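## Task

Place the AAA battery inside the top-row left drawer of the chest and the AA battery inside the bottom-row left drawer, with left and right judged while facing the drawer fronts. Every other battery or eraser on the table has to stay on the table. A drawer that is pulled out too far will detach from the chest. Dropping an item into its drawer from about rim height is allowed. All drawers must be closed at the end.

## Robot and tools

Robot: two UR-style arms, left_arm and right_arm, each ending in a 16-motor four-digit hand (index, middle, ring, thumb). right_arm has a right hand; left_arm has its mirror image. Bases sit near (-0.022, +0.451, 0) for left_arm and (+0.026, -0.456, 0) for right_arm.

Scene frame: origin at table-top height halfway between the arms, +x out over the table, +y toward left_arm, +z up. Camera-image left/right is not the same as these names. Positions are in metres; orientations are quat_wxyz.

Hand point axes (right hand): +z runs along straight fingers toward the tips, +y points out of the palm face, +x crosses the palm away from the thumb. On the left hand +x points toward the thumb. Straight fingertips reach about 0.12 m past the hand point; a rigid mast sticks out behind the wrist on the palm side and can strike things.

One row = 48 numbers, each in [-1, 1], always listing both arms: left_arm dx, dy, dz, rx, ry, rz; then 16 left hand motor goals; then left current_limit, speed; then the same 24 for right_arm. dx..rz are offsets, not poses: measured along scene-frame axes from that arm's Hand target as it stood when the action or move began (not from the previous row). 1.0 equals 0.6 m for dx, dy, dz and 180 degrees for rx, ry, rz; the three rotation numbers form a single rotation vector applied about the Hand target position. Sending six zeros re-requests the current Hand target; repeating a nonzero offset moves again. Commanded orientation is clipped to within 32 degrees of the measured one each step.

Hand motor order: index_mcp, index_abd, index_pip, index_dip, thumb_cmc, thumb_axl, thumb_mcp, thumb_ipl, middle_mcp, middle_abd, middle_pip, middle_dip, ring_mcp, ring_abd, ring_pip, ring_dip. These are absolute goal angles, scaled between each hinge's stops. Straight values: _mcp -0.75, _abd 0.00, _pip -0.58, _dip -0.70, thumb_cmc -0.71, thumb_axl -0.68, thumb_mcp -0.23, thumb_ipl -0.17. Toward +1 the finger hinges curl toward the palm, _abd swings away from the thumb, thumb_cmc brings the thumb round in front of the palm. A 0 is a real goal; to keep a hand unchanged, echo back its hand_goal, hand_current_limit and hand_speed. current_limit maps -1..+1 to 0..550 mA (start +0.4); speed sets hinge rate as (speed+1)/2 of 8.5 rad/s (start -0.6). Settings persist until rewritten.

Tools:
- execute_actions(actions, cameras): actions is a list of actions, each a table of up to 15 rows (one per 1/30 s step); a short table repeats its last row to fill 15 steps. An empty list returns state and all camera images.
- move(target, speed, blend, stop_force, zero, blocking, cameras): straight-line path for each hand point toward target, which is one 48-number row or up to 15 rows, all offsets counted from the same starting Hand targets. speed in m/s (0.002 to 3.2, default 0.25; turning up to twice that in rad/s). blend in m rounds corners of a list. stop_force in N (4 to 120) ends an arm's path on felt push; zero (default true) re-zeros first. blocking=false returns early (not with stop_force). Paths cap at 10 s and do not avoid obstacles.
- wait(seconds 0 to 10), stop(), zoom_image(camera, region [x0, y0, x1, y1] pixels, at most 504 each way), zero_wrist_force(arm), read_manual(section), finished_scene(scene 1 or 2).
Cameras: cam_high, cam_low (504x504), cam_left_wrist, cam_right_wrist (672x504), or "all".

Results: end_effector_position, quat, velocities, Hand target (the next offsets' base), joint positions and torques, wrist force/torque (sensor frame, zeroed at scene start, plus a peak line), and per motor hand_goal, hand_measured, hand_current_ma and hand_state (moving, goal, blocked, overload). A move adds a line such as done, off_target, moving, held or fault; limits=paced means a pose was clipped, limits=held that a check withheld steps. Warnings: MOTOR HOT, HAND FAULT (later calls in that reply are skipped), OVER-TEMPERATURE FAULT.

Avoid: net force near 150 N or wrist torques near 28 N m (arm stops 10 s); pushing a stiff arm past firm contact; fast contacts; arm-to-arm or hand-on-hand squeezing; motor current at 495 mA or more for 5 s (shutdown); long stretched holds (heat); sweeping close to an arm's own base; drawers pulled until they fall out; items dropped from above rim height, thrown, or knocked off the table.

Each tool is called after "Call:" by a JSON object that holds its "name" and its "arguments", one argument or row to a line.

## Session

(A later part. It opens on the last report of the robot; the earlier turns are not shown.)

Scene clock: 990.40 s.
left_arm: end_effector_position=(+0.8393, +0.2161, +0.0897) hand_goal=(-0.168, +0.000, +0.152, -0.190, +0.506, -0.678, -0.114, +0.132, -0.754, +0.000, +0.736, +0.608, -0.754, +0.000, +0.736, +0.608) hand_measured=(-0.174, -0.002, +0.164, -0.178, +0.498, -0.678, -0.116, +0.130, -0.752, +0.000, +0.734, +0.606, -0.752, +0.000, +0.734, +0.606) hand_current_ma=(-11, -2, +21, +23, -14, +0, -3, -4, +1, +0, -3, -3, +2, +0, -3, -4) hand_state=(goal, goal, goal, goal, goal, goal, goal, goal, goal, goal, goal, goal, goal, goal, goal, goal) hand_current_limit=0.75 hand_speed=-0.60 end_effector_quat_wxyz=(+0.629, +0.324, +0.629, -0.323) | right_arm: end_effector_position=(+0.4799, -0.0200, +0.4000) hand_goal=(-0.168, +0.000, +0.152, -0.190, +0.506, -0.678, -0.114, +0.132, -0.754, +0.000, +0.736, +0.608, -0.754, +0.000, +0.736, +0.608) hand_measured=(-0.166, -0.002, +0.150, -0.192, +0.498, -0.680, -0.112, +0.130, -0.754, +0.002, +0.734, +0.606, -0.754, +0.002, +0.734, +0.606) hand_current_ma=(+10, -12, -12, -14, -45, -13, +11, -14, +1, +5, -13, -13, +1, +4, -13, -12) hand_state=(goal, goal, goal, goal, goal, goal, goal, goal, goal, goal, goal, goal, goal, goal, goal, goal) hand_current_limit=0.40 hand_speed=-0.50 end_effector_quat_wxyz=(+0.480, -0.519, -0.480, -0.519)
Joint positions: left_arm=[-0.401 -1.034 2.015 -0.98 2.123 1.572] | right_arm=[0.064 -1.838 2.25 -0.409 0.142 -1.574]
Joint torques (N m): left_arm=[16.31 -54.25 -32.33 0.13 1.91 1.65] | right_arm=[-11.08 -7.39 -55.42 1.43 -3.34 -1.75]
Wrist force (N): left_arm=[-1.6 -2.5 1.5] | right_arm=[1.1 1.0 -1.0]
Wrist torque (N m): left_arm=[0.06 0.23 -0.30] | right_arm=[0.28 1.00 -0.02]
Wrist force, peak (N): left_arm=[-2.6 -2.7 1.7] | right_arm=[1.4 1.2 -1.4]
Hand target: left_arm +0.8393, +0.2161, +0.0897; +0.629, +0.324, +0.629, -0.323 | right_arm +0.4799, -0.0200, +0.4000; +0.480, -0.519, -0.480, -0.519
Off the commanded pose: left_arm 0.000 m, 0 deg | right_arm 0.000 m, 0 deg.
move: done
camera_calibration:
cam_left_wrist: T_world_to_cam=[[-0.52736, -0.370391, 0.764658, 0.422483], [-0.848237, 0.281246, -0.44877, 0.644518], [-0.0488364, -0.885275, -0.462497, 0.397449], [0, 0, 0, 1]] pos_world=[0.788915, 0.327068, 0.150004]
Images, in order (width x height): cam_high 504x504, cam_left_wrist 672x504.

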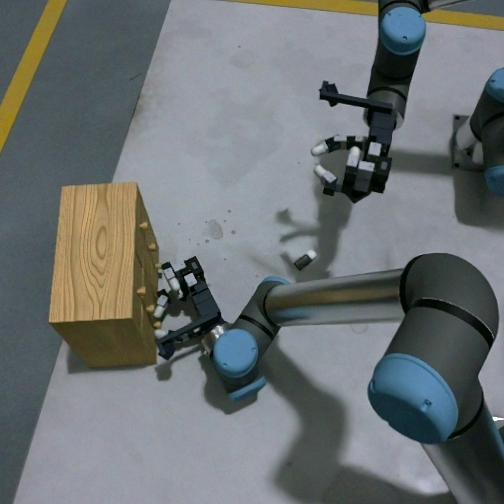

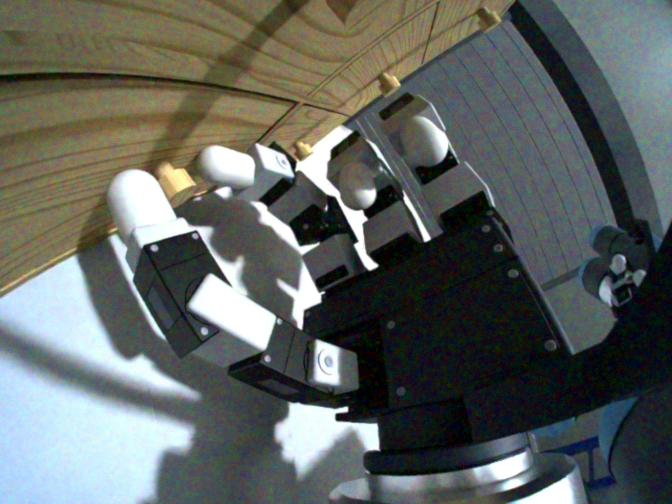

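Call:
{"name": "move", "arguments": {
  "target": [0.0193,0.0053,0,0,0,0,-0.168,0,0.153,-0.19,0.506,-0.678,-0.113,0.1326,-0.753,0,0.737,0.609,-0.753,0,0.737,0.609,0.75,-0.6,0,0,0,0,0,0,-0.168,0,0.153,-0.19,0.506,-0.678,-0.113,0.1326,-0.753,0,0.737,0.609,-0.753,0,0.737,0.609,0.4,-0.5],
  "speed": 0.02,
  "stop_force": 4.5,
  "zero": false,
  "cameras": ["cam_high", "cam_left_wrist"]
}}

Call:
{"name": "zoom_image", "arguments": {
  "camera": "cam_left_wrist",
  "region": [0, 0, 300, 240]
}}

Scene clock: 997.80 s.
left_arm: end_effector_position=(+0.8434, +0.2173, +0.0897) hand_goal=(-0.168, +0.000, +0.152, -0.190, +0.506, -0.678, -0.114, +0.132, -0.754, +0.000, +0.736, +0.608, -0.754, +0.000, +0.736, +0.608) hand_measured=(-0.162, -0.002, +0.174, -0.174, +0.498, -0.678, -0.116, +0.130, -0.752, +0.000, +0.734, +0.606, -0.752, +0.000, +0.734, +0.606) hand_current_ma=(+11, -1, +48, +34, -14, +0, -4, -2, +1, +0, -3, -3, +2, +0, -3, -4) hand_state=(goal, goal, blocked, goal, goal, goal, goal, goal, goal, goal, goal, goal, goal, goal, goal, goal) hand_current_limit=0.75 hand_speed=-0.60 end_effector_quat_wxyz=(+0.629, +0.324, +0.629, -0.323) | right_arm: end_effector_position=(+0.4799, -0.0200, +0.4000) hand_goal=(-0.168, +0.000, +0.152, -0.190, +0.506, -0.678, -0.114, +0.132, -0.754, +0.000, +0.736, +0.608, -0.754, +0.000, +0.736, +0.608) hand_measured=(-0.166, -0.002, +0.150, -0.192, +0.498, -0.680, -0.112, +0.130, -0.754, +0.002, +0.734, +0.606, -0.754, +0.002, +0.734, +0.606) hand_current_ma=(+10, -12, -12, -14, -45, -13, +11, -14, +1, +5, -13, -13, +1, +4, -13, -12) hand_state=(goal, goal, goal, goal, goal, goal, goal, goal, goal, goal, goal, goal, goal, goal, goal, goal) hand_current_limit=0.40 hand_speed=-0.50 end_effector_quat_wxyz=(+0.480, -0.519, -0.480, -0.519)
Joint positions: left_arm=[-0.397 -1.03 2.007 -0.976 2.127 1.572] | right_arm=[0.064 -1.838 2.25 -0.409 0.142 -1.574]
Joint torques (N m): left_arm=[-14.04 -82.78 -17.15 -5.29 -0.73 1.34] | right_arm=[-10.37 -7.6 -54.55 1.65 -3.52 -1.45]
Wrist force (N): left_arm=[-1.1 -0.1 0.7] | right_arm=[0.9 0.9 -1.0]
Wrist torque (N m): left_arm=[-0.03 0.25 -0.22] | right_arm=[0.27 1.03 -0.04]
Wrist force, peak (N): left_arm=[-2.7 -5.0 -1.2] | right_arm=[1.3 1.3 -1.5]
Hand target: left_arm +0.8434, +0.2173, +0.0897; +0.629, +0.324, +0.629, -0.323 (not the last commanded pose) | right_arm +0.4799, -0.0200, +0.4000; +0.480, -0.519, -0.480, -0.519
Off the commanded pose: left_arm 0.008 m, 0 deg | right_arm 0.000 m, 0 deg.
move: contact (left_arm)
camera_calibration:
cam_left_wrist: T_world_to_cam=[[-0.527329, -0.370401, 0.764674, 0.425143], [-0.848256, 0.281233, -0.448742, 0.647628], [-0.0488366, -0.885275, -0.462497, 0.398666], [0, 0, 0, 1]] pos_world=[0.793015, 0.328268, 0.149904]
Images, in order (width x height): cam_high 504x504, cam_left_wrist 672x504.

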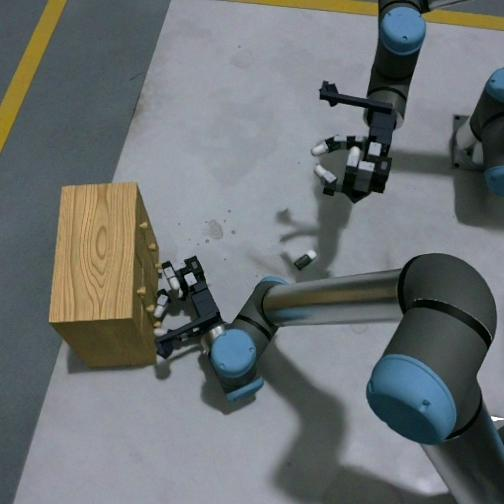

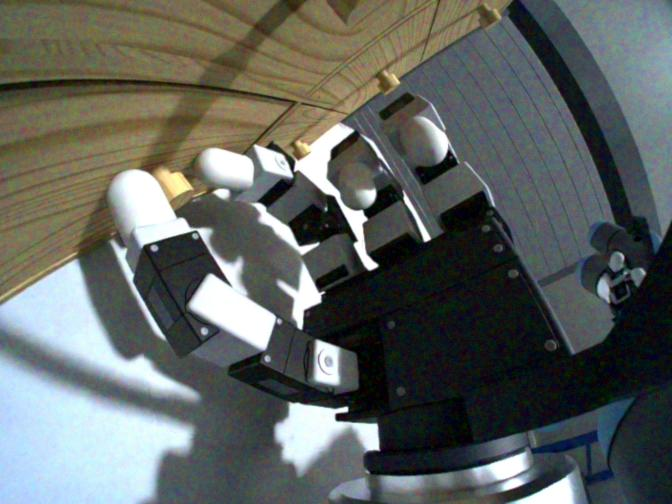

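Scaled by 1.680 from the camera's 672x504 image, which has a finer 960x720 frame.

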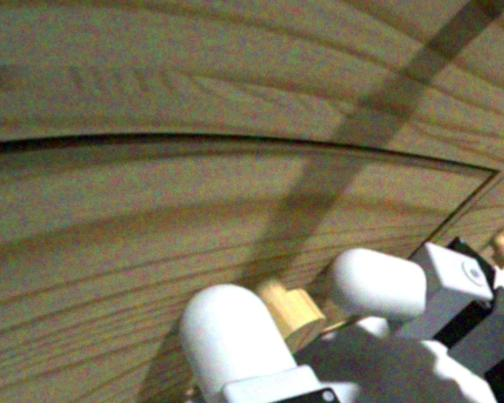

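Call:
{"name": "move", "arguments": {
  "target": [-0.2677,-0.0743,0,0,0,0,-0.168,0,0.153,-0.19,0.506,-0.678,-0.113,0.1326,-0.753,0,0.737,0.609,-0.753,0,0.737,0.609,0.75,-0.6,0,0,0,0,0,0,-0.168,0,0.153,-0.19,0.506,-0.678,-0.113,0.1326,-0.753,0,0.737,0.609,-0.753,0,0.737,0.609,0.4,-0.5],
  "speed": 0.2,
  "cameras": ["cam_high","cam_left_wrist","cam_low"]
}}

Scene clock: 1024.30 s.
left_arm: end_effector_position=(+0.6829, +0.1727, +0.0897) hand_goal=(-0.168, +0.000, +0.152, -0.190, +0.506, -0.678, -0.114, +0.132, -0.754, +0.000, +0.736, +0.608, -0.754, +0.000, +0.736, +0.608) hand_measured=(-0.166, -0.002, +0.154, -0.186, +0.498, -0.678, -0.116, +0.130, -0.752, +0.000, +0.734, +0.606, -0.752, +0.000, +0.734, +0.606) hand_current_ma=(+2, -1, +3, +4, -14, +0, -4, -2, +1, +0, -3, -3, +2, +0, -3, -4) hand_state=(goal, goal, goal, goal, goal, goal, goal, goal, goal, goal, goal, goal, goal, goal, goal, goal) hand_current_limit=0.75 hand_speed=-0.60 end_effector_quat_wxyz=(+0.629, +0.324, +0.629, -0.323) | right_arm: end_effector_position=(+0.4799, -0.0200, +0.4000) hand_goal=(-0.168, +0.000, +0.152, -0.190, +0.506, -0.678, -0.114, +0.132, -0.754, +0.000, +0.736, +0.608, -0.754, +0.000, +0.736, +0.608) hand_measured=(-0.166, -0.002, +0.150, -0.192, +0.498, -0.680, -0.112, +0.130, -0.754, +0.002, +0.734, +0.606, -0.754, +0.002, +0.734, +0.606) hand_current_ma=(+10, -12, -12, -14, -45, -13, +11, -14, +1, +5, -13, -13, +1, +4, -13, -12) hand_state=(goal, goal, goal, goal, goal, goal, goal, goal, goal, goal, goal, goal, goal, goal, goal, goal) hand_current_limit=0.40 hand_speed=-0.50 end_effector_quat_wxyz=(+0.480, -0.519, -0.480, -0.519)
Joint positions: left_arm=[-0.605 -1.183 2.308 -1.124 1.919 1.571] | right_arm=[0.064 -1.838 2.25 -0.409 0.142 -1.574]
Joint torques (N m): left_arm=[-9.51 -63.89 -12.12 -5.36 -2.6 -1.62] | right_arm=[-10.87 -8.33 -55.18 1.52 -3.07 -1.94]
Wrist force (N): left_arm=[-2.0 0.1 1.3] | right_arm=[0.8 1.1 -1.0]
Wrist torque (N m): left_arm=[-0.07 0.29 -0.24] | right_arm=[0.28 1.05 -0.04]
Wrist force, peak (N): left_arm=[-1.7 1.5 2.1] | right_arm=[1.1 0.9 -1.8]
Hand target: left_arm +0.6828, +0.1727, +0.0897; +0.629, +0.324, +0.629, -0.323 | right_arm +0.4799, -0.0200, +0.4000; +0.480, -0.519, -0.480, -0.519
Off the commanded pose: left_arm 0.000 m, 0 deg | right_arm 0.000 m, 0 deg.
move: done
camera_calibration:
cam_left_wrist: T_world_to_cam=[[-0.52736, -0.370391, 0.764658, 0.323929], [-0.848237, 0.281246, -0.44877, 0.524059], [-0.0488364, -0.885275, -0.462497, 0.35139], [0, 0, 0, 1]] pos_world=[0.632515, 0.283668, 0.150004]
Images, in order (width x height): cam_high 504x504, cam_low 504x504, cam_left_wrist 672x504.

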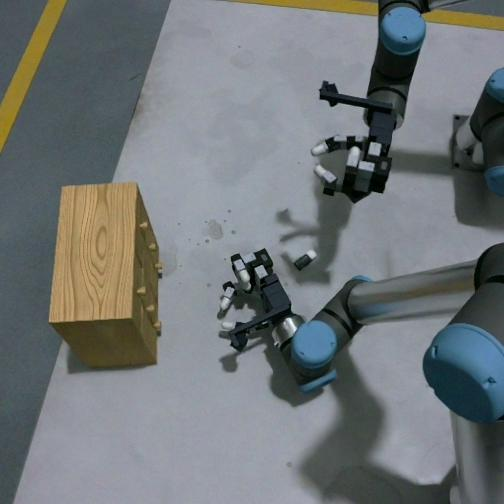

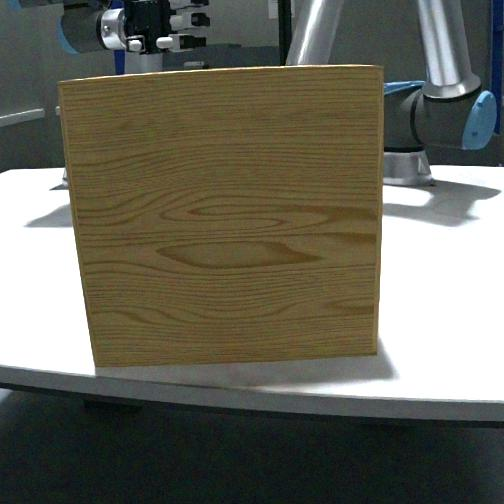

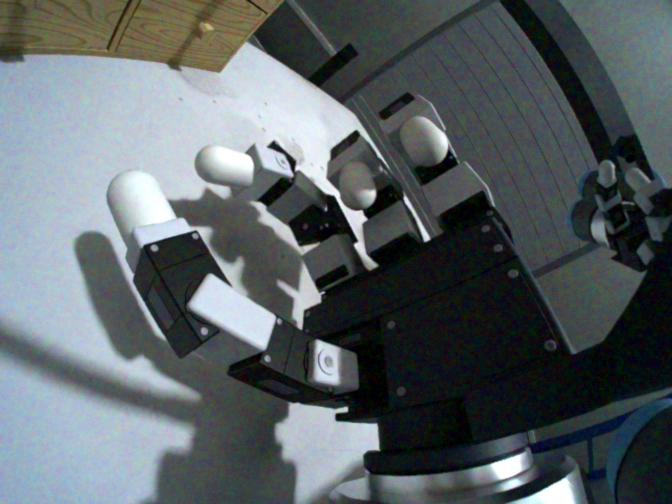

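Call:
{"name": "zoom_image", "arguments": {
  "camera": "cam_high",
  "region": [40, 170, 190, 380]
}}

Call:
{"name": "zoom_image", "arguments": {
  "camera": "cam_left_wrist",
  "region": [0, 0, 300, 120]
}}

Scaled by 2.400.

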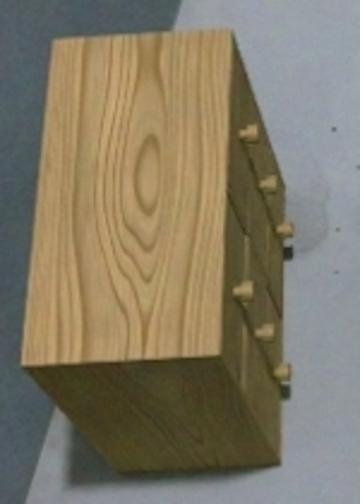

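Scaled by 1.680 from the camera's 672x504 image, which has a finer 960x720 frame.

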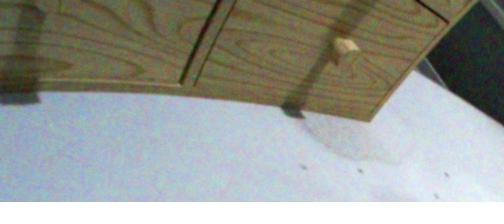

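Call:
{"name": "finished_scene", "arguments": {
  "scene": 1
}}

The scene is finished: the task was done.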